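# Four arms sort stickered items into matching-color containers

## Task

Put every item into the container whose color matches the color of the sticker on that item.

## Robot and tools

Setup: four identical i2rt Big YAM arms (arm1, arm2, arm3, arm4), each with six revolute joints, a two-finger gripper and a wrist camera (armN_cam_wrist). Four fixed room cameras: cam_room_a1, cam_room_a2, cam_room_b1, cam_room_b2. Loose objects may occasionally get a small shove from outside.

Frame: one shared scene frame, metres, origin on the floor, +z up. Arm feet (base_link, facing along their own +x): arm1 at (-0.644, +1.377, +0.914), arm2 at (-0.655, -0.555, +0.928), arm3 at (+0.651, -1.332, +0.868), arm4 at (+0.648, +0.477, +0.879). Reach is roughly 1.0 m from the joint1 axis. The hand point sits between the finger pads, about 1 cm short of the tips; fingers point along the hand's +z and open along its y. Reported hand positions can be off by a centimetre or more, worse at long reach.

Tool move: every argument is optional. Keys arm1..arm4 each hold that one arm's command; an arm not named keeps its previous command. Per arm:
- joints: a dict of absolute targets keyed by name. joint1_rad -2.879..2.879 (base yaw, positive counter-clockwise from above, 0 = along the foot's facing); joint2_rad 0..3.141 (shoulder, 0 = upper arm back and level, positive raises then swings forward); joint3_rad 0..3.019 (elbow, 0 = folded, positive opens); joint4_rad -1.692..1.57 (wrist pitch, positive tips fingers up); joint5_rad -1.57..1.57 (sideways swing, positive toward the arm's right); joint6_rad -2.094..2.094 (roll, positive clockwise seen from behind); gripper_m 0..0.093 (fingertip gap in metres). Radians, not offsets.
- target: one list of 7 numbers [x, y, z, qw, qx, qy, qz], an absolute hand pose in the scene frame (metres, unit quaternion wxyz). The hand travels a straight line from its current hand_target toward it. If target is given, joints may only contain gripper_m.
- speed: top path speed in m/s, 0.002..0.5, default 0.25; only allowed with target. Rotation is capped at twice this value in rad/s.
- cameras: list of camera names, or "all"; omitted means all, [] means none.
All motions in one call start together; all hand paths in the call finish together, paced by the slowest. A path lasts 0.5 to 10 s, a whole action at most 15 s. Paths ignore obstacles and other arms. Each step the controller limits the commanded pose to 100 mm and 20 degrees from the measured pose, then uses damped IK (position favored). Expect overshoot of speed near full stretch and final errors around 1 cm. Big joint moves can sweep the hand along a wide curve. Unknown keys make a call invalid; out-of-range values get it refused, and a refusal cancels the rest of that reply's move/wait/finished_scene calls.

Other tools: wait(seconds 0..10, cameras) just lets time pass and reports state. zoom_image(camera, region [x0,y0,x1,y1] pixels, top-left origin, at most 504x504) magnifies the latest image of a camera that appeared in the newest results. read_manual(section "licences") gives only licence text. finished_scene(scene 1..3) ends the current scene irreversibly; later calls run in the next scene, whose task appears in the result. Scene 1 is practice and may be skipped. Call finished_scene only when all items stay in place without the robots.

Reading results: the "move" line lists each arm sent a motion with "done" or its worst status. joint_status / hand_status words: done; off_target (stopped short, may still push); time_out (each joint retargets near where it stood and keeps pushing; on_its_own lists those not yet there); not_followed (a safety check withheld the command; "joint command not followed" or "pose unreachable" also appears; the gripper part still runs); limit_stop_at_motor_heat. on_its_own reports uncommanded motion, with "held at" giving a target, not a reading. hand_target is the hand pose at the currently held joint targets. "as last shown" names arms not in the action; their status reads "not commanded" and omitted lines are unchanged. "pictures" lists image order. Joint velocities are rad/s (gripper m/s), "within noise" when idle. Joint torques (N m, joints 1-6) include gravity, have offsets and noise, and joints 3 and 4 wrap sign beyond ±28 N m.

Gripper: a hard object gripped at full force reads up to ~0.005 m under its width (some grippers ~0.002 m over). Closed on nothing reads 0.000-0.003. In open air the reading runs up to ~0.003 m wide. Command about 0.005 m below the touch reading for a firm hold (more for soft, small or round things); release by commanding well above the reading.

Avoid: knocking anything off the work area or onto the floor; dropping items or releasing them while moving; slams and hard hits; any hard squeeze between two robots, including one gripper closing on another arm's fingers (the self/arm collision check can be late and allows fingers, gripper housings and cameras to meet). Arms don't stop on contact and keep pushing; sustained pushing, holding loads or staying outstretched heats motors. A MOTOR HOT line appears near 85 °C; at 100 °C the arm drops everything and goes limp for 30-60 s or more. To relieve a stuck joint, command its reported position. A fault leaves the arm where it stopped.

Each tool is called after "Request:" by a JSON object that holds its "method" and its "body", one argument or row to a line.

## Session

Request:
{"method": "move", "body": {

}}

Scene clock: 0.00 s.
Joint torques (N m): no reading
Motor temperatures (°C): arm1=[22 24 25 23 21 21 21] | arm2=[24 24 24 22 22 20 23] | arm3=[24 24 23 24 24 23 23] | arm4=[23 21 22 22 25 21 24]
Heat: arm1: hottest joint3_rad 25 °C; arm2: hottest joint1_rad 24 °C; arm3: hottest joint1_rad 24 °C; arm4: hottest joint5_rad 25 °C.
Joint velocities: within noise
arm1.joint_positions: joint1_rad=-0.126 joint2_rad=+0.534 joint3_rad=+1.403 joint4_rad=-1.611 joint5_rad=-0.026 joint6_rad=-0.127 gripper_m=+0.09396
arm1.joint_status: not commanded
arm1.hand: x=-0.6307 y=+1.5344 z=+1.4214 quat_wxyz=(-0.298, +0.671, -0.622, -0.272) (m; scene frame)
arm1.hand_target: x=-0.6306 y=+1.5327 z=+1.4326 quat_wxyz=(-0.308, +0.666, -0.618, -0.280) (m; scene frame)
arm1.hand_status: not commanded
arm2.joint_positions: joint1_rad=-0.045 joint2_rad=+0.390 joint3_rad=+1.428 joint4_rad=-1.186 joint5_rad=+0.166 joint6_rad=-0.774 gripper_m=+0.09396
arm2.joint_status: not commanded
arm2.hand: x=-0.6756 y=-0.6916 z=+1.5578 quat_wxyz=(-0.217, -0.319, -0.688, +0.615) (m; scene frame)
arm2.hand_target: x=-0.6760 y=-0.6854 z=+1.5652 quat_wxyz=(-0.221, -0.317, -0.681, +0.622) (m; scene frame)
arm2.hand_status: not commanded
arm3.joint_positions: joint1_rad=+0.075 joint2_rad=+0.276 joint3_rad=+1.523 joint4_rad=-1.599 joint5_rad=-0.185 joint6_rad=-0.597 gripper_m=+0.09396
arm3.joint_status: not commanded
arm3.hand: x=+0.6803 y=-1.3506 z=+1.4452 quat_wxyz=(-0.326, -0.350, -0.735, +0.481) (m; scene frame)
arm3.hand_target: x=+0.6804 y=-1.3484 z=+1.4507 quat_wxyz=(-0.328, -0.347, -0.731, +0.487) (m; scene frame)
arm3.hand_status: not commanded
arm4.joint_positions: joint1_rad=+0.109 joint2_rad=+0.555 joint3_rad=+1.556 joint4_rad=-1.251 joint5_rad=+0.178 joint6_rad=-0.775 gripper_m=+0.09396
arm4.joint_status: not commanded
arm4.hand: x=+0.6522 y=+0.6599 z=+1.5276 quat_wxyz=(-0.572, +0.731, -0.297, -0.221) (m; scene frame)
arm4.hand_target: x=+0.6531 y=+0.6547 z=+1.5360 quat_wxyz=(-0.580, +0.725, -0.296, -0.226) (m; scene frame)
arm4.hand_status: not commanded
pictures: arm1_cam_wrist, arm2_cam_wrist, arm3_cam_wrist, arm4_cam_wrist, cam_room_a1, cam_room_a2, cam_room_b1, cam_room_b2
Images, in order (width x height): arm1_cam_wrist 672x504, arm2_cam_wrist 672x504, arm3_cam_wrist 672x504, arm4_cam_wrist 672x504, cam_room_a1 672x504, cam_room_a2 672x504, cam_room_b1 672x504, cam_room_b2 672x504.

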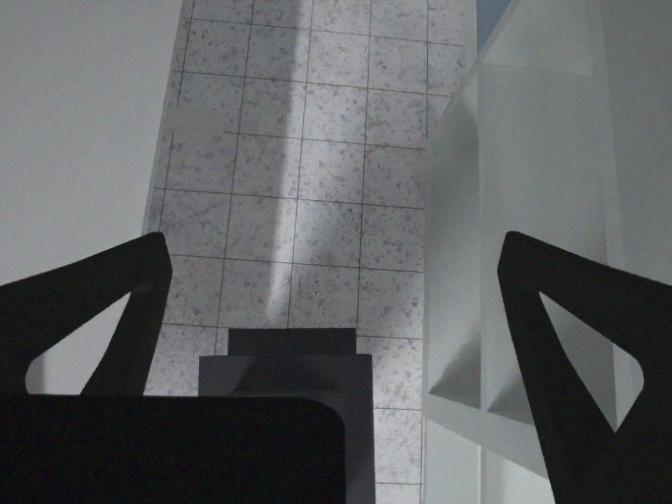

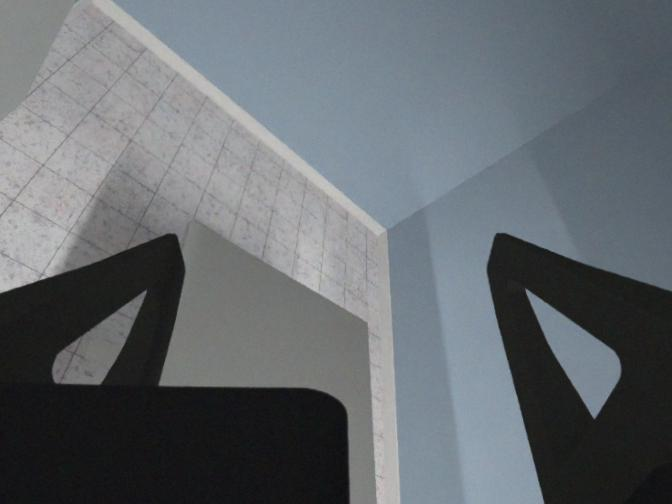

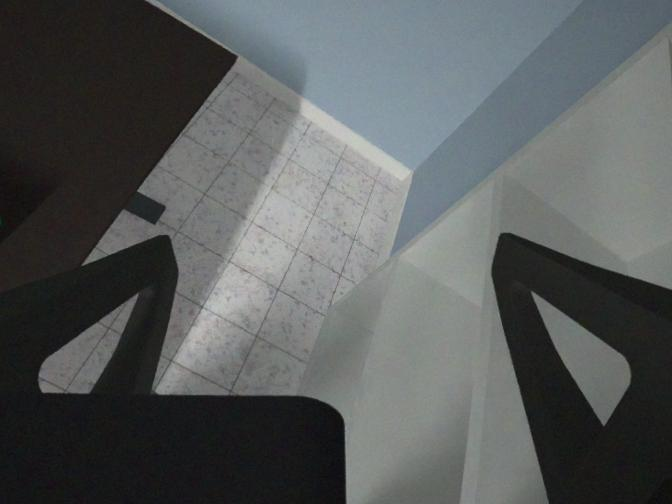

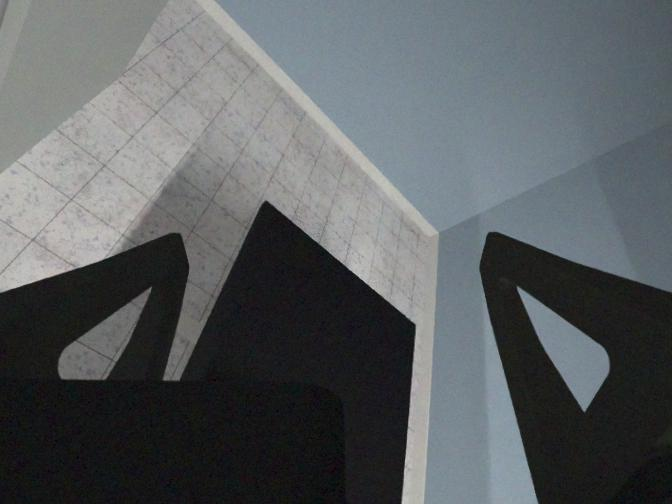

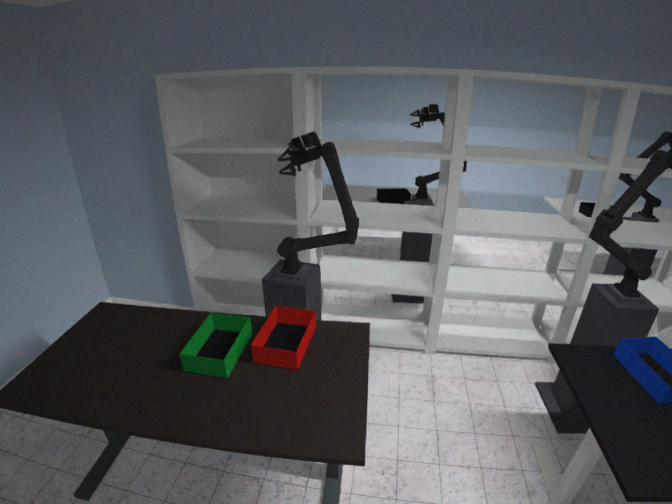

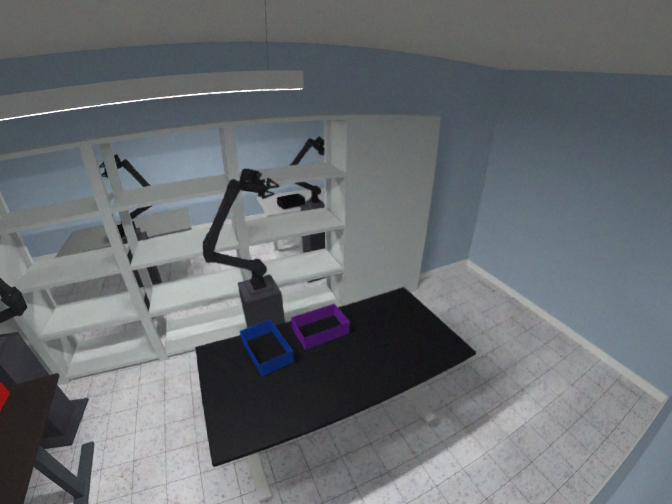

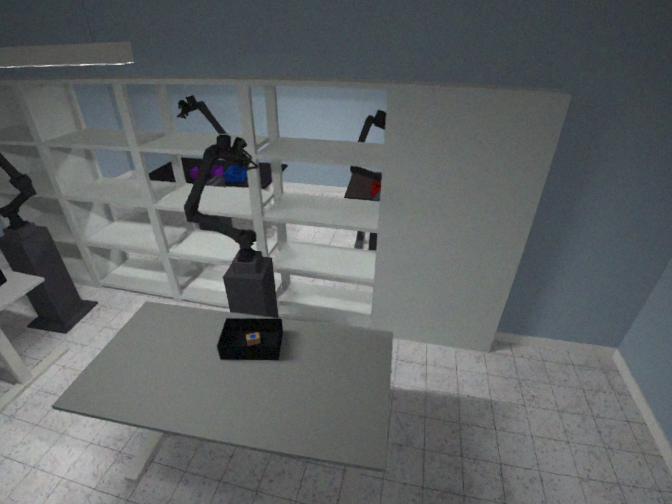

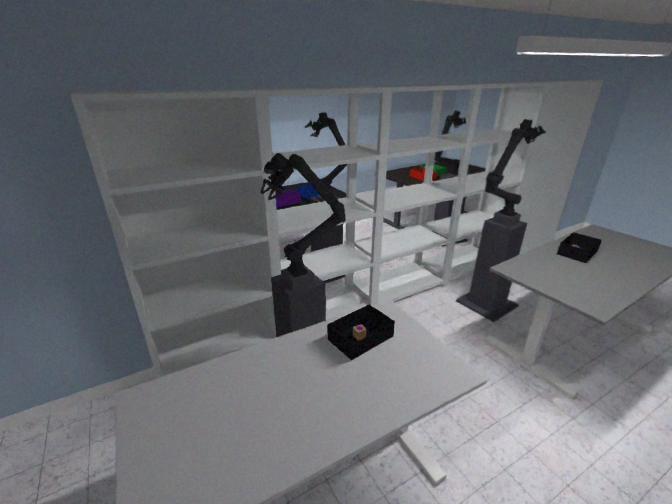

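Request:
{"method": "zoom_image", "body": {
  "camera": "cam_room_b1",
  "region": [180, 280, 320, 385]
}}

Request:
{"method": "zoom_image", "body": {
  "camera": "cam_room_b2",
  "region": [300, 280, 440, 385]
}}

Request:
{"method": "zoom_image", "body": {
  "camera": "cam_room_b2",
  "region": [60, 60, 560, 435]
}}

Request:
{"method": "zoom_image", "body": {
  "camera": "cam_room_b1",
  "region": [0, 60, 500, 435]
}}

Request:
{"method": "zoom_image", "body": {
  "camera": "cam_room_a1",
  "region": [150, 60, 650, 435]
}}

Request:
{"method": "zoom_image", "body": {
  "camera": "cam_room_a2",
  "region": [0, 60, 500, 435]
}}

Request:
{"method": "zoom_image", "body": {
  "camera": "cam_room_b2",
  "region": [530, 210, 670, 315]
}}

Scaled by 3.600.

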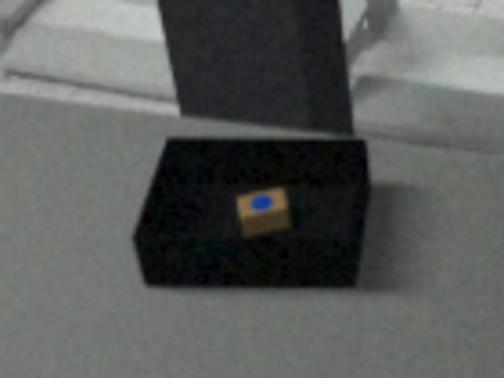

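Scaled by 3.600.

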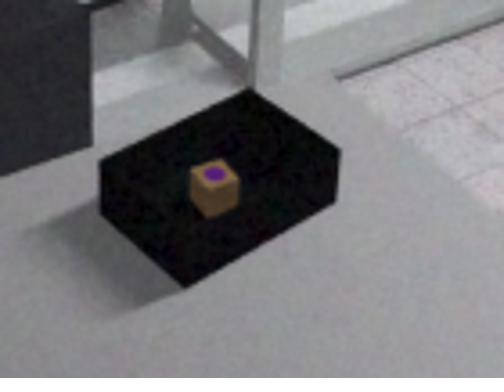

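Scaled by 1.008.

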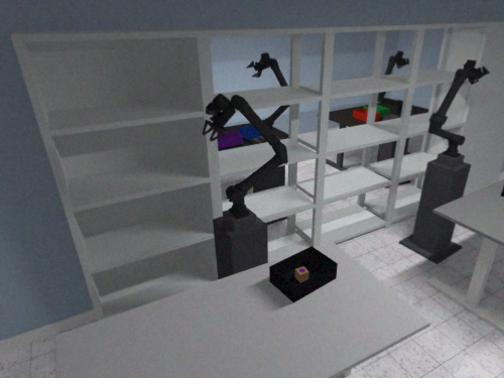

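Scaled by 1.008.

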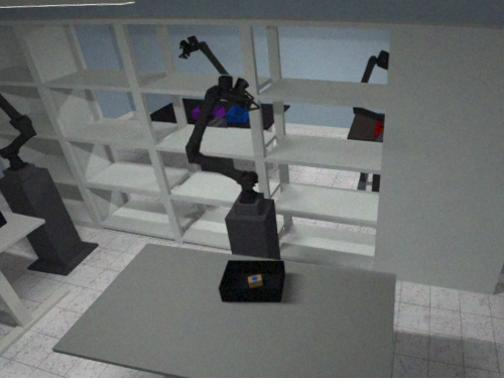

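Scaled by 1.008.

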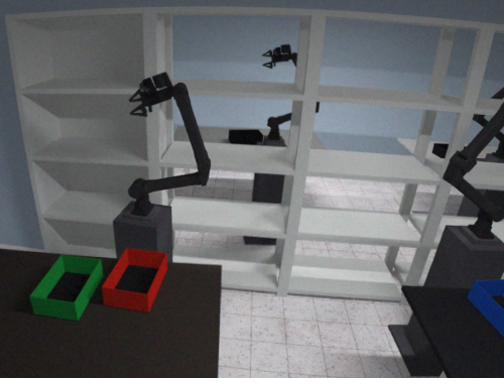

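Scaled by 1.008.

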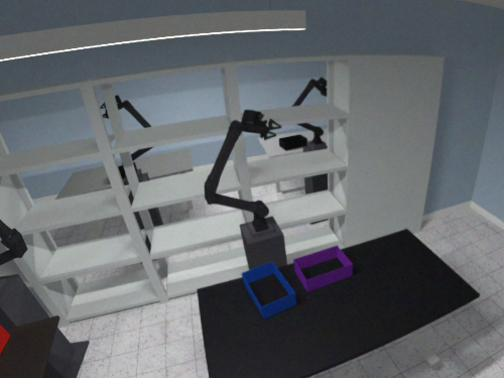

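Scaled by 3.600.

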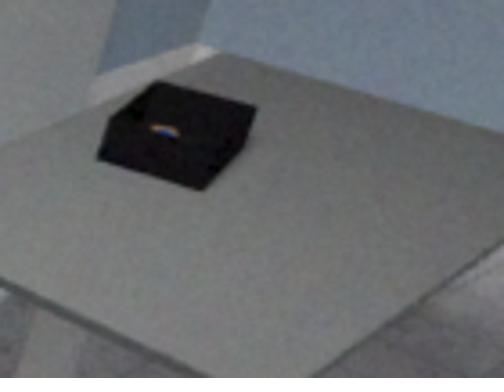

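Request:
{"method": "move", "body": {
  "arm1": {"joints":{"joint1_rad":1.5,"joint2_rad":1.487,"joint3_rad":1.578,"joint4_rad":-1.66,"joint5_rad":0,"joint6_rad":0}},
  "arm2": {"joints":{"joint1_rad":-1.69,"joint2_rad":1.487,"joint3_rad":1.578,"joint4_rad":-1.66,"joint5_rad":0,"joint6_rad":0}},
  "arm4": {"joints":{"joint1_rad":-1.63,"joint2_rad":1.487,"joint3_rad":1.578,"joint4_rad":-1.66,"joint5_rad":0,"joint6_rad":0}},
  "arm3": {"joints":{"joint1_rad":1.69,"joint2_rad":1.487,"joint3_rad":1.578,"joint4_rad":-1.66,"joint5_rad":0,"joint6_rad":0}}
}}

Scene clock: 49.63 s.
Joint torques (N m): arm1=[-1.61 -11.75 12.4 0.18 0.13 0.06] | arm2=[0.97 -14.92 11.32 0.2 -0.02 0.19] | arm3=[1.14 -15.15 9.28 -0.36 0.06 0.03] | arm4=[1.2 -15.79 9.22 -0.32 0.07 0.15]
Motor temperatures (°C): arm1=[22 24 28 24 21 21 21] | arm2=[24 25 27 23 22 20 23] | arm3=[24 25 24 24 24 23 23] | arm4=[23 22 26 22 25 21 24]
Heat: arm1: hottest joint3_rad 28 °C; arm2: hottest joint3_rad 27 °C; arm3: hottest joint2_rad 25 °C; arm4: hottest joint3_rad 26 °C.
move: arm1 done; arm2 done; arm3 done; arm4 done
Joint velocities: within noise
arm1.joint_positions: joint1_rad=+1.502 joint2_rad=+1.506 joint3_rad=+1.556 joint4_rad=-1.651 joint5_rad=-0.002 joint6_rad=-0.006 gripper_m=+0.09398
arm1.joint_status: all done
arm1.hand: x=-1.0784 y=+1.3767 z=+1.2070 quat_wxyz=(-0.001, +1.000, +0.003, +0.007) (m; scene frame)
arm1.hand_target: x=-1.0777 y=+1.3778 z=+1.2232 quat_wxyz=(-0.001, +1.000, -0.001, -0.009) (m; scene frame)
arm1.hand_status: not commanded
arm2.joint_positions: joint1_rad=-1.694 joint2_rad=+1.487 joint3_rad=+1.575 joint4_rad=-1.648 joint5_rad=+0.000 joint6_rad=-0.013 gripper_m=+0.09397
arm2.joint_status: all done
arm2.hand: x=-1.0965 y=-0.5528 z=+1.2283 quat_wxyz=(+0.002, -1.000, -0.003, +0.004) (m; scene frame)
arm2.hand_target: x=-1.0943 y=-0.5547 z=+1.2298 quat_wxyz=(+0.002, -1.000, +0.001, +0.000) (m; scene frame)
arm2.hand_status: not commanded
arm3.joint_positions: joint1_rad=+1.690 joint2_rad=+1.500 joint3_rad=+1.568 joint4_rad=-1.654 joint5_rad=-0.001 joint6_rad=-0.008 gripper_m=+0.09398
arm3.joint_status: all done
arm3.hand: x=+1.0908 y=-1.3287 z=+1.1615 quat_wxyz=(+0.007, +0.003, -1.000, +0.007) (m; scene frame)
arm3.hand_target: x=+1.0892 y=-1.3285 z=+1.1705 quat_wxyz=(-0.002, -0.001, -1.000, +0.007) (m; scene frame)
arm3.hand_status: not commanded
arm4.joint_positions: joint1_rad=-1.635 joint2_rad=+1.503 joint3_rad=+1.566 joint4_rad=-1.650 joint5_rad=+0.000 joint6_rad=-0.012 gripper_m=+0.09397
arm4.joint_status: all done
arm4.hand: x=+1.0905 y=+0.4745 z=+1.1685 quat_wxyz=(+0.010, +0.002, -1.000, +0.002) (m; scene frame)
arm4.hand_target: x=+1.0879 y=+0.4768 z=+1.1796 quat_wxyz=(+0.001, -0.001, -1.000, +0.002) (m; scene frame)
arm4.hand_status: not commanded
pictures: arm1_cam_wrist, arm2_cam_wrist, arm3_cam_wrist, arm4_cam_wrist, cam_room_a1, cam_room_a2, cam_room_b1, cam_room_b2
Images, in order (width x height): arm1_cam_wrist 672x504, arm2_cam_wrist 672x504, arm3_cam_wrist 672x504, arm4_cam_wrist 672x504, cam_room_a1 672x504, cam_room_a2 672x504, cam_room_b1 672x504, cam_room_b2 672x504.

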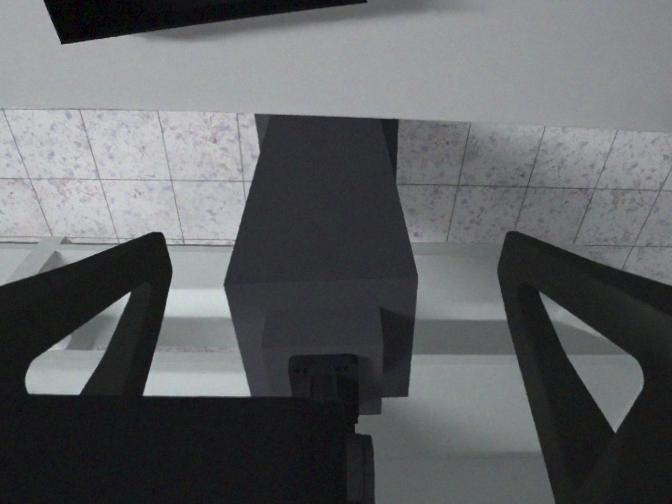

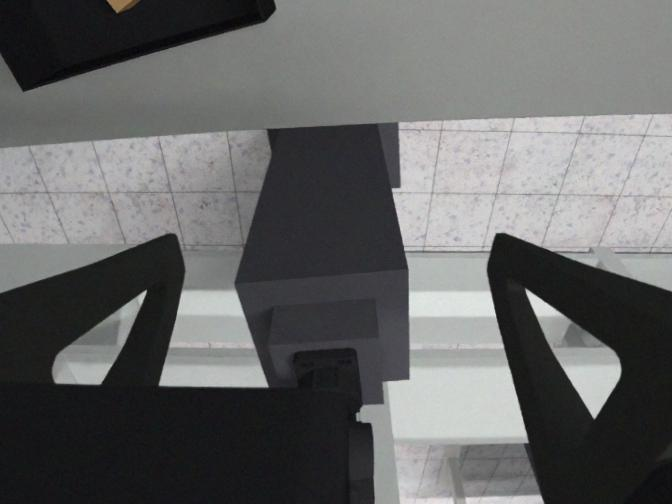

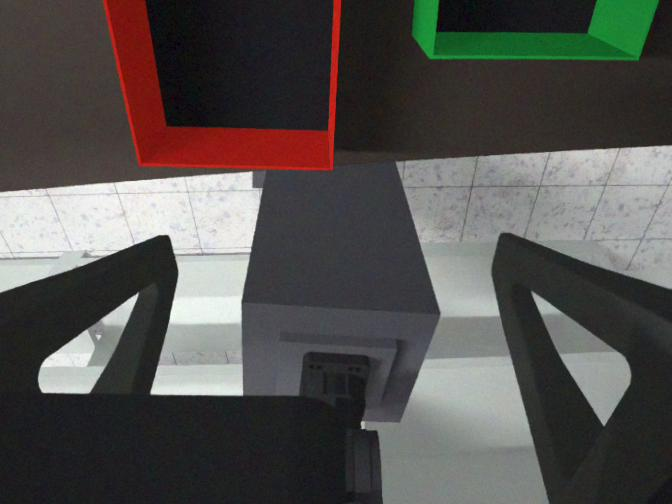

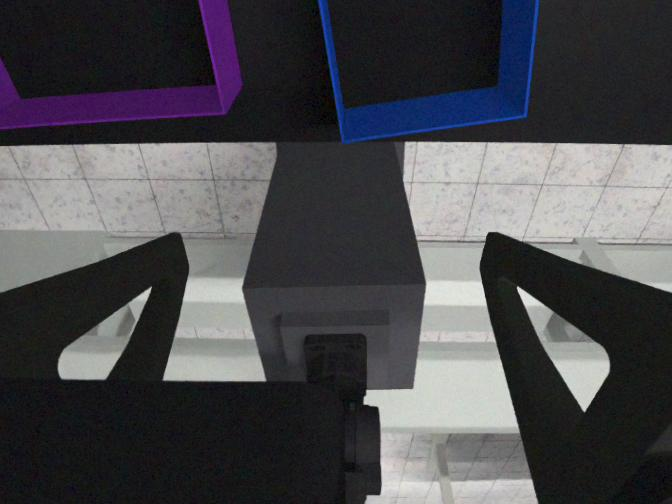

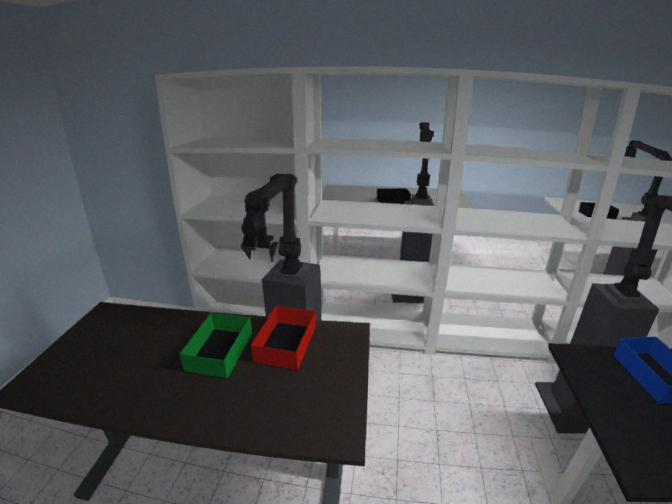

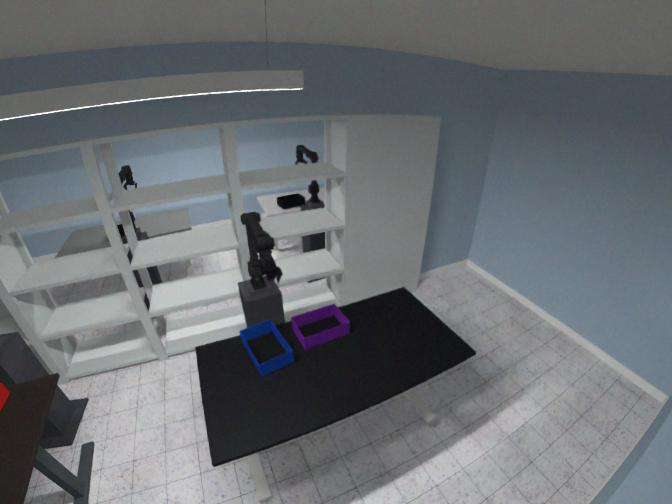

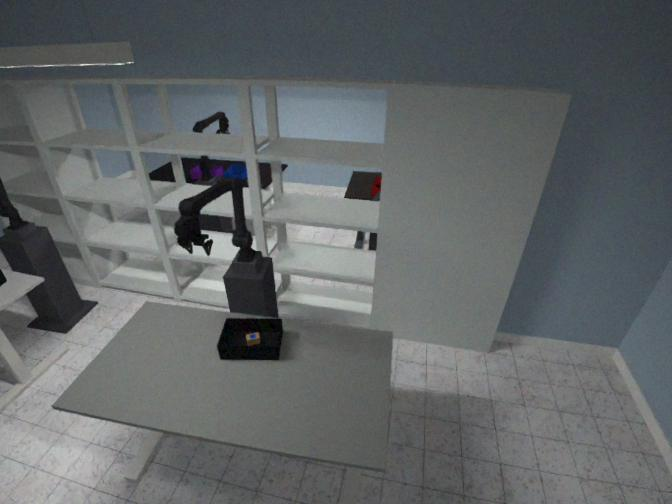

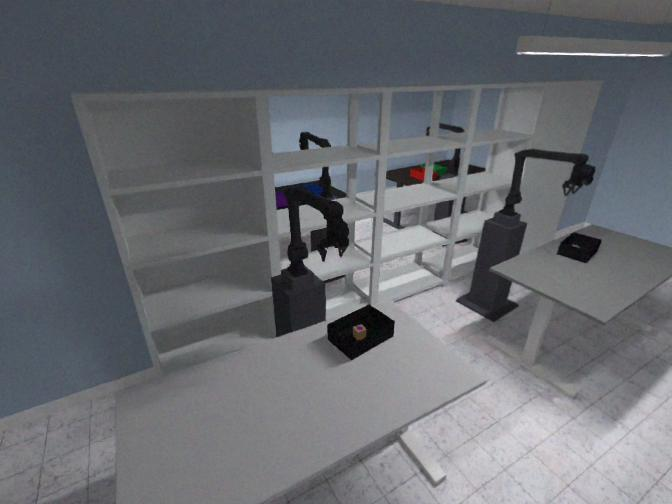

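Request:
{"method": "move", "body": {
  "arm1": {"target":[-1.22,1.22,1.2,0,1,0,0]},
  "arm2": {"target":[-1.2,-0.78,1.2,0,1,0,0]},
  "arm3": {"target":[1.25,-1.33,1.2,0,0,1,0]},
  "arm4": {"target":[1.25,0.5,1.2,0,0,1,0]},
  "cameras": ["arm1_cam_wrist","arm2_cam_wrist","arm3_cam_wrist","arm4_cam_wrist"]
}}

Scene clock: 71.33 s.
Joint torques (N m): arm1=[-2.14 -16.32 15.75 0.05 0 0.06] | arm2=[0.09 -19.02 15.76 0.16 0.02 0.23] | arm3=[0.62 -19.49 12.94 -0.09 -0.08 -0.04] | arm4=[1.61 -18.08 11.97 0.03 0.01 0.14]
Motor temperatures (°C): arm1=[22 24 30 23 21 21 21] | arm2=[24 25 28 22 22 20 23] | arm3=[24 26 25 24 24 23 23] | arm4=[23 22 29 22 24 21 24]
Heat: arm1: hottest joint3_rad 30 °C; arm2: hottest joint3_rad 28 °C; arm3: hottest joint2_rad 26 °C; arm4: hottest joint3_rad 29 °C.
move: arm1 off_target; arm2 off_target; arm3 off_target; arm4 off_target
Joint velocities: within noise
arm1.joint_positions: joint1_rad=+1.765 joint2_rad=+1.913 joint3_rad=+2.014 joint4_rad=-1.684 joint5_rad=-0.006 joint6_rad=+0.254 gripper_m=+0.09398
arm1.joint_status: not commanded
arm1.hand: x=-1.2091 y=+1.2225 z=+1.1798 quat_wxyz=(+0.000, +1.000, +0.005, -0.001) (m; scene frame)
arm1.hand_target: x=-1.2187 y=+1.2203 z=+1.1995 quat_wxyz=(+0.006, +1.000, +0.000, -0.022) (m; scene frame)
arm1.hand_status: off_target (0.023 m and 0.5 deg from the pose sent, 0.211 m and 0.9 deg at the start; a joint's target at an end of its range on 30 of 54 steps)
arm2.joint_positions: joint1_rad=-1.289 joint2_rad=+1.864 joint3_rad=+1.961 joint4_rad=-1.671 joint5_rad=-0.002 joint6_rad=+0.375 gripper_m=+0.09397
arm2.joint_status: not commanded
arm2.hand: x=-1.1863 y=-0.7795 z=+1.1908 quat_wxyz=(+0.001, -1.000, -0.012, -0.003) (m; scene frame)
arm2.hand_target: x=-1.1992 y=-0.7797 z=+1.1996 quat_wxyz=(-0.003, -1.000, +0.000, +0.008) (m; scene frame)
arm2.hand_status: off_target (0.016 m and 1.4 deg from the pose sent, 0.251 m and 0.6 deg at the start; a joint's target at an end of its range on 22 of 54 steps)
arm3.joint_positions: joint1_rad=+1.690 joint2_rad=+1.858 joint3_rad=+2.081 joint4_rad=-1.699 joint5_rad=-0.011 joint6_rad=-0.008 gripper_m=+0.09398
arm3.joint_status: not commanded
arm3.hand: x=+1.2406 y=-1.3269 z=+1.1828 quat_wxyz=(-0.048, +0.004, -0.999, +0.001) (m; scene frame)
arm3.hand_target: x=+1.2487 y=-1.3299 z=+1.1993 quat_wxyz=(-0.068, +0.000, -0.998, +0.000) (m; scene frame)
arm3.hand_status: off_target (0.020 m and 5.6 deg from the pose sent, 0.164 m and 1.1 deg at the start; a joint's target at an end of its range on 42 of 54 steps)
arm4.joint_positions: joint1_rad=-1.599 joint2_rad=+1.836 joint3_rad=+2.058 joint4_rad=-1.671 joint5_rad=+0.000 joint6_rad=+0.021 gripper_m=+0.09397
arm4.joint_status: not commanded
arm4.hand: x=+1.2382 y=+0.4944 z=+1.1943 quat_wxyz=(-0.058, +0.003, -0.998, +0.000) (m; scene frame)
arm4.hand_target: x=+1.2491 y=+0.5001 z=+1.1993 quat_wxyz=(-0.066, +0.001, -0.998, -0.002) (m; scene frame)
arm4.hand_status: off_target (0.014 m and 6.7 deg from the pose sent, 0.165 m and 1.2 deg at the start; a joint's target at an end of its range on 45 of 54 steps)
pictures: arm1_cam_wrist, arm2_cam_wrist, arm3_cam_wrist, arm4_cam_wrist
Images, in order (width x height): arm1_cam_wrist 672x504, arm2_cam_wrist 672x504, arm3_cam_wrist 672x504, arm4_cam_wrist 672x504.

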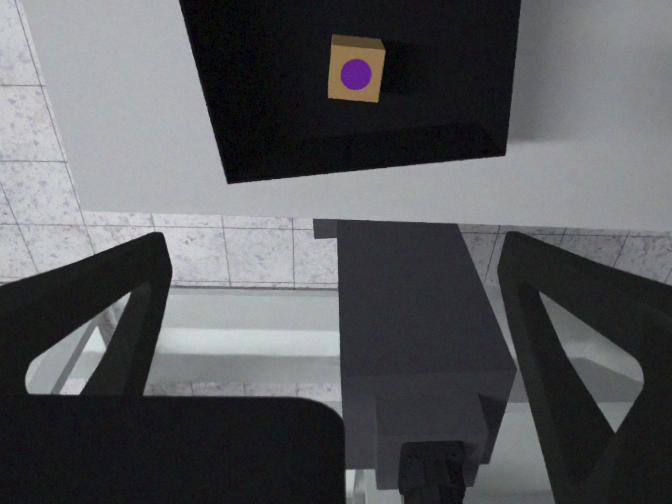

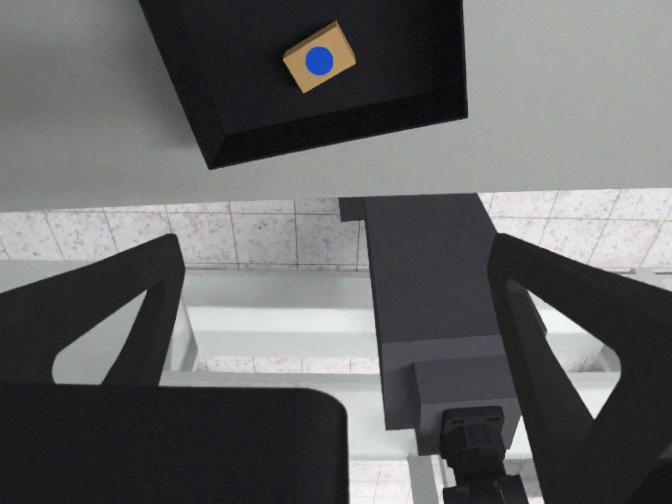

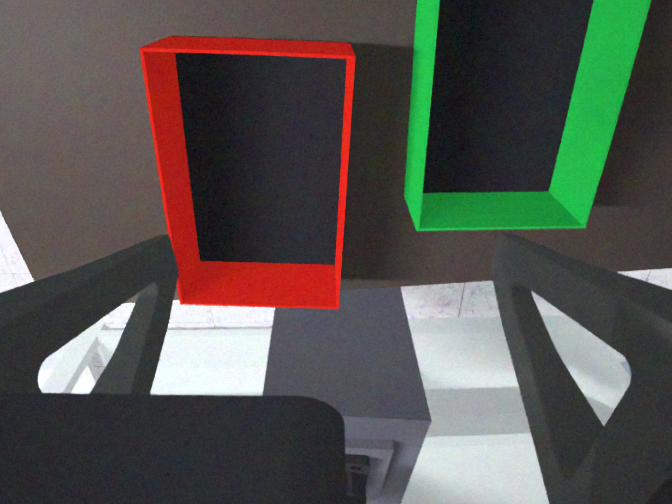

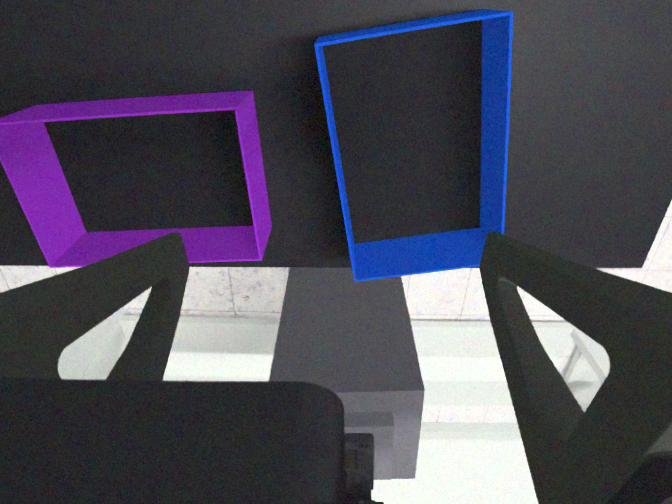

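Request:
{"method": "move", "body": {
  "arm1": {"target":[-1.185,1.24,0.97,0,1,0,0]},
  "arm2": {"target":[-1.175,-0.795,0.97,0,0.964,0.267,0]},
  "cameras": ["arm1_cam_wrist","arm2_cam_wrist"]
}}

Scene clock: 86.03 s.
Joint torques (N m): arm1=[-3.14 -15.27 9.65 0.75 0.02 -0.06] | arm2=[1.38 -19.37 9.55 1.24 -0.03 -0.08] | arm3=[0.73 -19.6 13 -0.12 -0.08 -0.04] | arm4=[1.14 -17.9 12.08 -0.06 0.01 0.17]
Motor temperatures (°C): arm1=[22 25 31 23 21 21 21] | arm2=[24 26 30 22 22 20 23] | arm3=[24 26 29 24 24 23 23] | arm4=[23 24 30 22 24 21 24]
Heat: arm1: hottest joint3_rad 31 °C; arm2: hottest joint3_rad 30 °C; arm3: hottest joint3_rad 29 °C; arm4: hottest joint3_rad 30 °C.
move: arm1 done; arm2 off_target
Joint velocities: within noise
arm1.joint_positions: joint1_rad=+1.759 joint2_rad=+1.927 joint3_rad=+1.474 joint4_rad=-1.146 joint5_rad=-0.006 joint6_rad=+0.254 gripper_m=+0.09398
arm1.joint_status: not commanded
arm1.hand: x=-1.1785 y=+1.2359 z=+0.9708 quat_wxyz=(-0.002, +1.000, +0.001, +0.007) (m; scene frame)
arm1.hand_target: x=-1.1849 y=+1.2401 z=+0.9700 quat_wxyz=(+0.000, +1.000, +0.000, +0.000) (m; scene frame)
arm1.hand_status: done (0.008 m and 0.8 deg from the pose sent, 0.212 m and 0.5 deg at the start)
arm2.joint_positions: joint1_rad=-1.264 joint2_rad=+1.937 joint3_rad=+1.513 joint4_rad=-1.131 joint5_rad=-0.002 joint6_rad=-0.094 gripper_m=+0.09397
arm2.joint_status: not commanded
arm2.hand: x=-1.1775 y=-0.7909 z=+0.9834 quat_wxyz=(-0.001, -0.967, -0.256, +0.007) (m; scene frame)
arm2.hand_target: x=-1.1748 y=-0.7947 z=+0.9702 quat_wxyz=(+0.000, -0.964, -0.267, +0.000) (m; scene frame)
arm2.hand_status: off_target (0.014 m and 1.5 deg from the pose sent, 0.222 m and 29.6 deg at the start)
arm3, arm4: as last shown
pictures: arm1_cam_wrist, arm2_cam_wrist
Images, in order (width x height): arm1_cam_wrist 672x504, arm2_cam_wrist 672x504.

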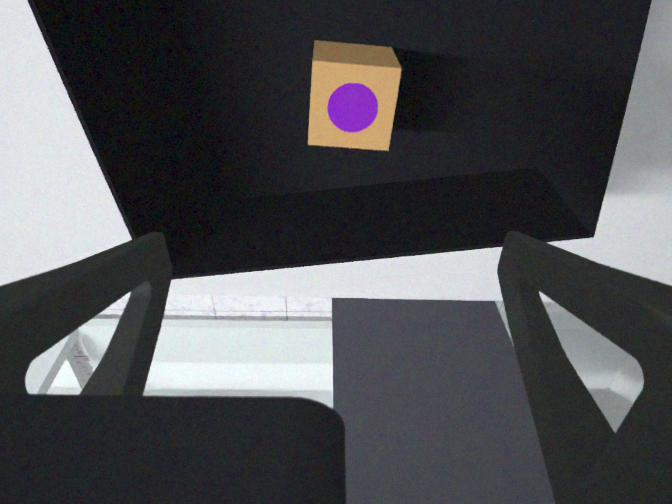

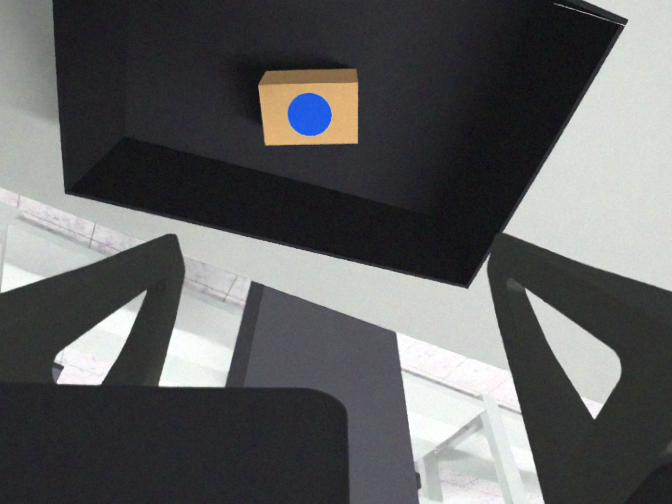

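Request:
{"method": "move", "body": {
  "arm1": {"target":[-1.175,1.25,0.86,0,1,0,0]},
  "arm2": {"target":[-1.158,-0.80,0.86,0,0.964,0.267,0]},
  "cameras": ["arm1_cam_wrist","arm2_cam_wrist"]
}}

Scene clock: 96.40 s.
Joint torques (N m): arm1=[-2.61 -16.97 8.46 0.99 0.05 -0.04] | arm2=[1.2 -20.13 8.53 1.2 -0.03 0.14] | arm3=[0.56 -19.55 13 -0.08 -0.08 -0.03] | arm4=[1.14 -18.08 12.16 -0.09 -0.01 0.18]
Motor temperatures (°C): arm1=[22 25 32 23 21 21 21] | arm2=[24 26 30 22 22 20 23] | arm3=[24 26 30 24 24 23 23] | arm4=[23 24 31 22 24 21 24]
Heat: arm1: hottest joint3_rad 32 °C; arm2: hottest joint3_rad 30 °C; arm3: hottest joint3_rad 30 °C; arm4: hottest joint3_rad 31 °C.
move: arm1 off_target; arm2 done
Joint velocities: within noise
arm1.joint_positions: joint1_rad=+1.747 joint2_rad=+2.070 joint3_rad=+1.337 joint4_rad=-0.887 joint5_rad=-0.006 joint6_rad=+0.242 gripper_m=+0.09398
arm1.joint_status: not commanded
arm1.hand: x=-1.1634 y=+1.2474 z=+0.8511 quat_wxyz=(-0.004, +1.000, +0.001, +0.017) (m; scene frame)
arm1.hand_target: x=-1.1749 y=+1.2501 z=+0.8601 quat_wxyz=(+0.000, +1.000, +0.000, +0.000) (m; scene frame)
arm1.hand_status: off_target (0.015 m and 2.0 deg from the pose sent, 0.112 m and 0.8 deg at the start)
arm2.joint_positions: joint1_rad=-1.241 joint2_rad=+2.072 joint3_rad=+1.383 joint4_rad=-0.876 joint5_rad=-0.002 joint6_rad=-0.094 gripper_m=+0.09397
arm2.joint_status: not commanded
arm2.hand: x=-1.1596 y=-0.7968 z=+0.8676 quat_wxyz=(+0.000, -0.964, -0.267, +0.001) (m; scene frame)
arm2.hand_target: x=-1.1578 y=-0.8000 z=+0.8600 quat_wxyz=(+0.000, -0.964, -0.267, +0.000) (m; scene frame)
arm2.hand_status: done (0.008 m and 0.1 deg from the pose sent, 0.125 m and 1.5 deg at the start)
arm3, arm4: as last shown
pictures: arm1_cam_wrist, arm2_cam_wrist
Images, in order (width x height): arm1_cam_wrist 672x504, arm2_cam_wrist 672x504.

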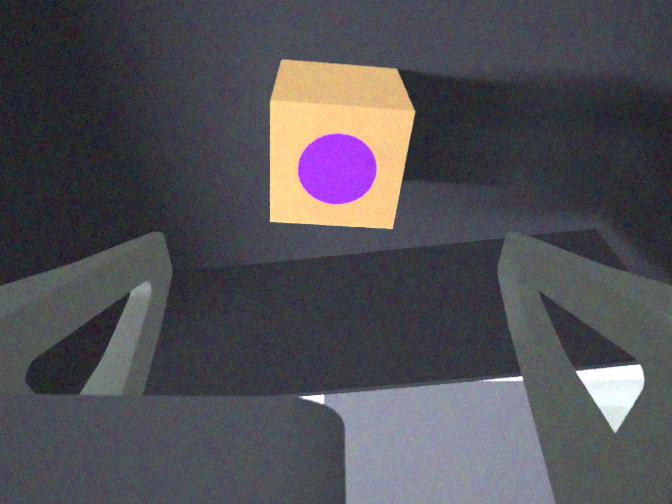

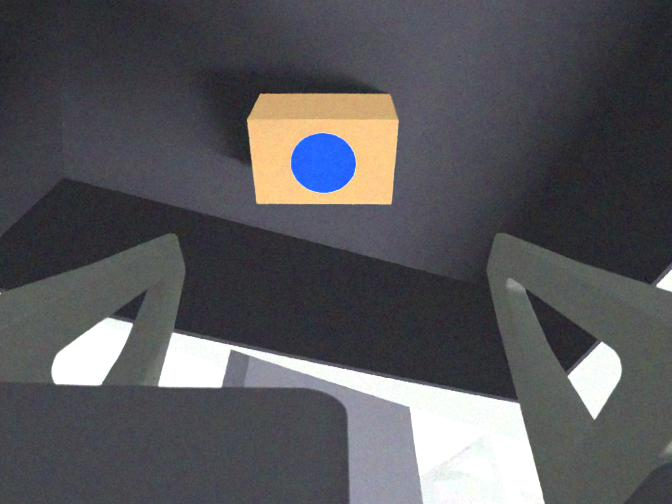

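Request:
{"method": "move", "body": {
  "arm1": {"target":[-1.182,1.251,0.795,0,1,0,0],"speed":0.15},
  "arm2": {"target":[-1.156,-0.804,0.785,0,0.964,0.267,0],"speed":0.15},
  "cameras": ["arm1_cam_wrist","arm2_cam_wrist"]
}}

Scene clock: 105.50 s.
Joint torques (N m): arm1=[-2.67 -16.56 8.81 0.92 0.07 -0.02] | arm2=[1.55 -19.96 7.09 1.26 -0.01 0.18] | arm3=[0.56 -19.55 13 -0.08 -0.08 -0.03] | arm4=[1.38 -17.67 12.12 -0.24 0.03 0.19]
Motor temperatures (°C): arm1=[22 26 31 23 21 21 21] | arm2=[24 26 29 22 22 20 23] | arm3=[24 26 31 24 24 23 23] | arm4=[23 25 31 22 24 21 24]
Heat: arm1: hottest joint3_rad 31 °C; arm2: hottest joint3_rad 29 °C; arm3: hottest joint3_rad 31 °C; arm4: hottest joint3_rad 31 °C.
move: arm1 off_target; arm2 off_target
Joint velocities: within noise
arm1.joint_positions: joint1_rad=+1.744 joint2_rad=+2.189 joint3_rad=+1.337 joint4_rad=-0.770 joint5_rad=-0.006 joint6_rad=+0.239 gripper_m=+0.09398
arm1.joint_status: not commanded
arm1.hand: x=-1.1659 y=+1.2489 z=+0.7887 quat_wxyz=(-0.004, +1.000, +0.001, +0.017) (m; scene frame)
arm1.hand_target: x=-1.1817 y=+1.2511 z=+0.7953 quat_wxyz=(+0.000, +1.000, +0.000, +0.000) (m; scene frame)
arm1.hand_status: off_target (0.017 m and 2.1 deg from the pose sent, 0.059 m and 2.0 deg at the start)
arm2.joint_positions: joint1_rad=-1.236 joint2_rad=+2.199 joint3_rad=+1.383 joint4_rad=-0.735 joint5_rad=-0.002 joint6_rad=-0.091 gripper_m=+0.09397
arm2.joint_status: not commanded
arm2.hand: x=-1.1640 y=-0.8019 z=+0.7992 quat_wxyz=(-0.002, -0.963, -0.268, +0.008) (m; scene frame)
arm2.hand_target: x=-1.1558 y=-0.8038 z=+0.7854 quat_wxyz=(+0.000, -0.964, -0.267, +0.000) (m; scene frame)
arm2.hand_status: off_target (0.016 m and 1.0 deg from the pose sent, 0.083 m and 0.1 deg at the start)
arm3, arm4: as last shown
arm4.joint_positions: joint1_rad=-1.599 joint2_rad=+1.836 joint3_rad=+2.058 joint4_rad=-1.671 joint5_rad=+0.000 joint6_rad=+0.022 gripper_m=+0.09397
arm4.hand_target: x=+1.2491 y=+0.5001 z=+1.1993 quat_wxyz=(-0.066, +0.000, -0.998, -0.002) (m; scene frame)
pictures: arm1_cam_wrist, arm2_cam_wrist
Images, in order (width x height): arm1_cam_wrist 672x504, arm2_cam_wrist 672x504.

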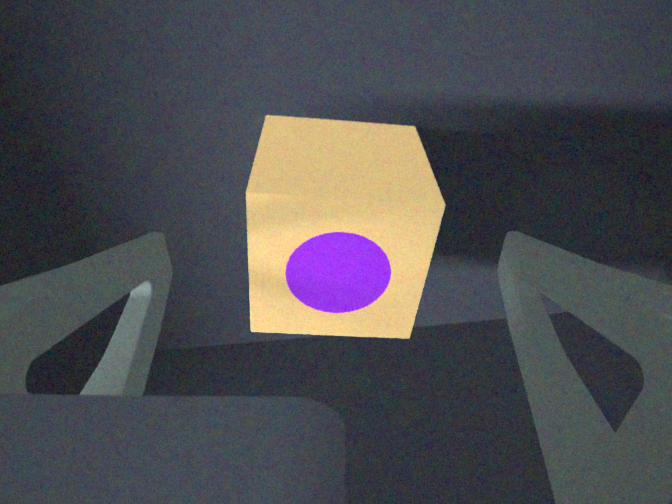

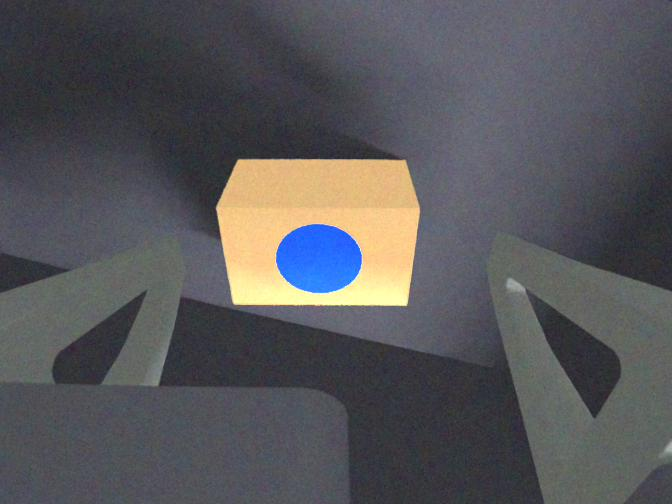

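Request:
{"method": "move", "body": {
  "arm1": {"target":[-1.18,1.251,0.776,0,1,0,0],"speed":0.1},
  "arm2": {"target":[-1.154,-0.805,0.762,0,0.964,0.267,0],"speed":0.1},
  "cameras": ["arm1_cam_wrist","arm2_cam_wrist"]
}}

Request:
{"method": "move", "body": {
  "arm1": {"joints":{"gripper_m":0.038}},
  "arm2": {"joints":{"gripper_m":0.045}},
  "cameras": ["arm1_cam_wrist","arm2_cam_wrist"]
}}

Scene clock: 112.97 s.
Joint torques (N m): arm1=[-3.08 -14.86 8.24 0.8 0.05 -0.07] | arm2=[1.49 -19.43 6.89 1.28 -0.01 0.21] | arm3=[0.44 -19.55 12.98 -0.09 -0.08 -0.03] | arm4=[1.49 -17.85 12.15 -0.1 0.02 0.18]
Motor temperatures (°C): arm1=[22 26 31 23 21 21 21] | arm2=[24 26 29 22 22 20 23] | arm3=[24 26 32 24 24 23 23] | arm4=[23 25 32 22 24 21 24]
Heat: arm1: hottest joint3_rad 31 °C; arm2: hottest joint3_rad 29 °C; arm3: hottest joint3_rad 32 °C; arm4: hottest joint3_rad 32 °C.
move: arm1 off_target; arm2 off_target
Joint velocities: within noise
arm1.joint_positions: joint1_rad=+1.744 joint2_rad=+2.207 joint3_rad=+1.337 joint4_rad=-0.732 joint5_rad=-0.006 joint6_rad=+0.238 gripper_m=+0.09398
arm1.joint_status: not commanded
arm1.hand: x=-1.1703 y=+1.2479 z=+0.7792 quat_wxyz=(-0.002, +1.000, +0.002, +0.008) (m; scene frame)
arm1.hand_target: x=-1.1799 y=+1.2510 z=+0.7762 quat_wxyz=(+0.000, +1.000, +0.000, +0.000) (m; scene frame)
arm1.hand_status: off_target (0.011 m and 1.0 deg from the pose sent, 0.019 m and 2.1 deg at the start)
arm2.joint_positions: joint1_rad=-1.233 joint2_rad=+2.230 joint3_rad=+1.383 joint4_rad=-0.693 joint5_rad=-0.002 joint6_rad=-0.090 gripper_m=+0.09397
arm2.joint_status: not commanded
arm2.hand: x=-1.1651 y=-0.8046 z=+0.7828 quat_wxyz=(-0.003, -0.963, -0.269, +0.014) (m; scene frame)
arm2.hand_target: x=-1.1535 y=-0.8046 z=+0.7627 quat_wxyz=(+0.000, -0.964, -0.267, +0.000) (m; scene frame)
arm2.hand_status: off_target (0.024 m and 1.6 deg from the pose sent, 0.039 m and 1.0 deg at the start)
arm3, arm4: as last shown
pictures: arm1_cam_wrist, arm2_cam_wrist
Images, in order (width x height): arm1_cam_wrist 672x504, arm2_cam_wrist 672x504.

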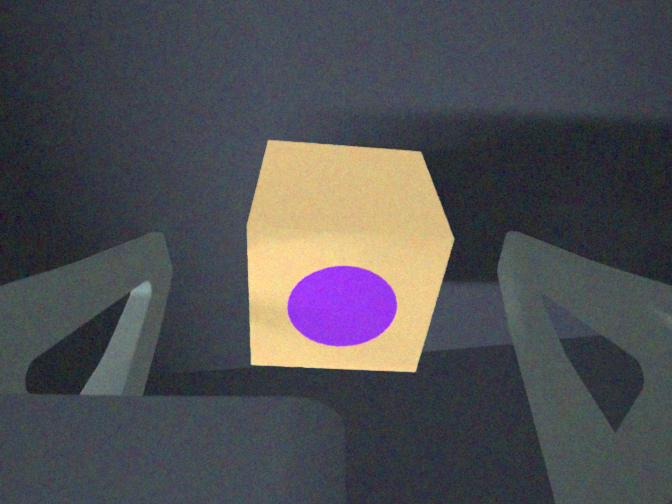

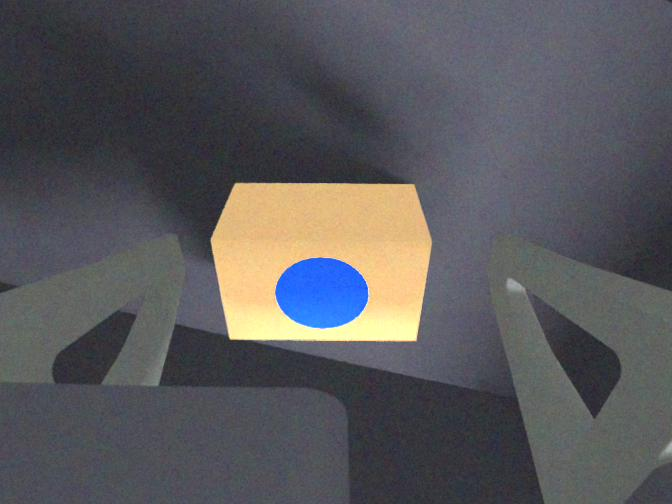

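Scene clock: 113.60 s.
Joint torques (N m): arm1=[-2.37 -15.03 8.24 0.88 0.1 -0.06] | arm2=[1.49 -19.37 6.89 1.31 -0.01 0.21] | arm3=[0.67 -19.6 12.97 -0.12 -0.08 -0.04] | arm4=[0.97 -18.26 12.16 -0.05 0.02 0.15]
Motor temperatures (°C): arm1=[22 26 31 23 21 21 21] | arm2=[24 26 29 22 22 20 23] | arm3=[24 26 32 24 24 23 23] | arm4=[23 25 32 22 24 21 24]
Heat: arm1: hottest joint3_rad 31 °C; arm2: hottest joint3_rad 29 °C; arm3: hottest joint3_rad 32 °C; arm4: hottest joint3_rad 32 °C.
move: arm1 off_target; arm2 done
Joint velocities: within noise
arm1.joint_positions: joint1_rad=+1.744 joint2_rad=+2.207 joint3_rad=+1.337 joint4_rad=-0.732 joint5_rad=-0.006 joint6_rad=+0.238 gripper_m=+0.05115
arm1.joint_status: gripper_m off_target (ended at +0.05118, target +0.03800)
arm1.hand: x=-1.1703 y=+1.2478 z=+0.7792 quat_wxyz=(-0.002, +1.000, +0.002, +0.008) (m; scene frame)
arm1.hand_target: x=-1.1799 y=+1.2510 z=+0.7762 quat_wxyz=(+0.000, +1.000, +0.000, +0.000) (m; scene frame)
arm1.hand_status: not commanded
arm2.joint_positions: joint1_rad=-1.233 joint2_rad=+2.230 joint3_rad=+1.383 joint4_rad=-0.693 joint5_rad=-0.002 joint6_rad=-0.090 gripper_m=+0.04511
arm2.joint_status: all done
arm2.hand: x=-1.1651 y=-0.8046 z=+0.7828 quat_wxyz=(-0.003, -0.963, -0.269, +0.014) (m; scene frame)
arm2.hand_target: x=-1.1535 y=-0.8046 z=+0.7627 quat_wxyz=(+0.000, -0.964, -0.267, +0.000) (m; scene frame)
arm2.hand_status: not commanded
arm3, arm4: as last shown
pictures: arm1_cam_wrist, arm2_cam_wrist
Images, in order (width x height): arm1_cam_wrist 672x504, arm2_cam_wrist 672x504.

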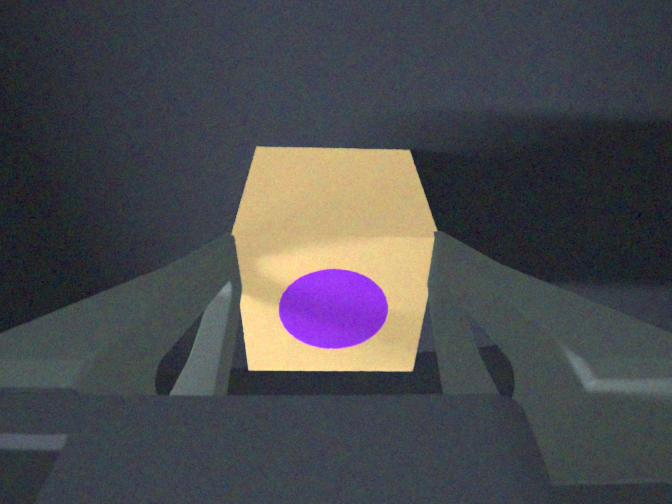

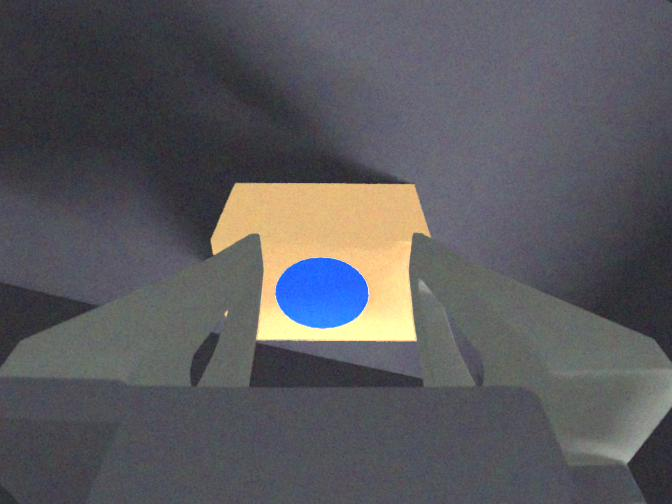

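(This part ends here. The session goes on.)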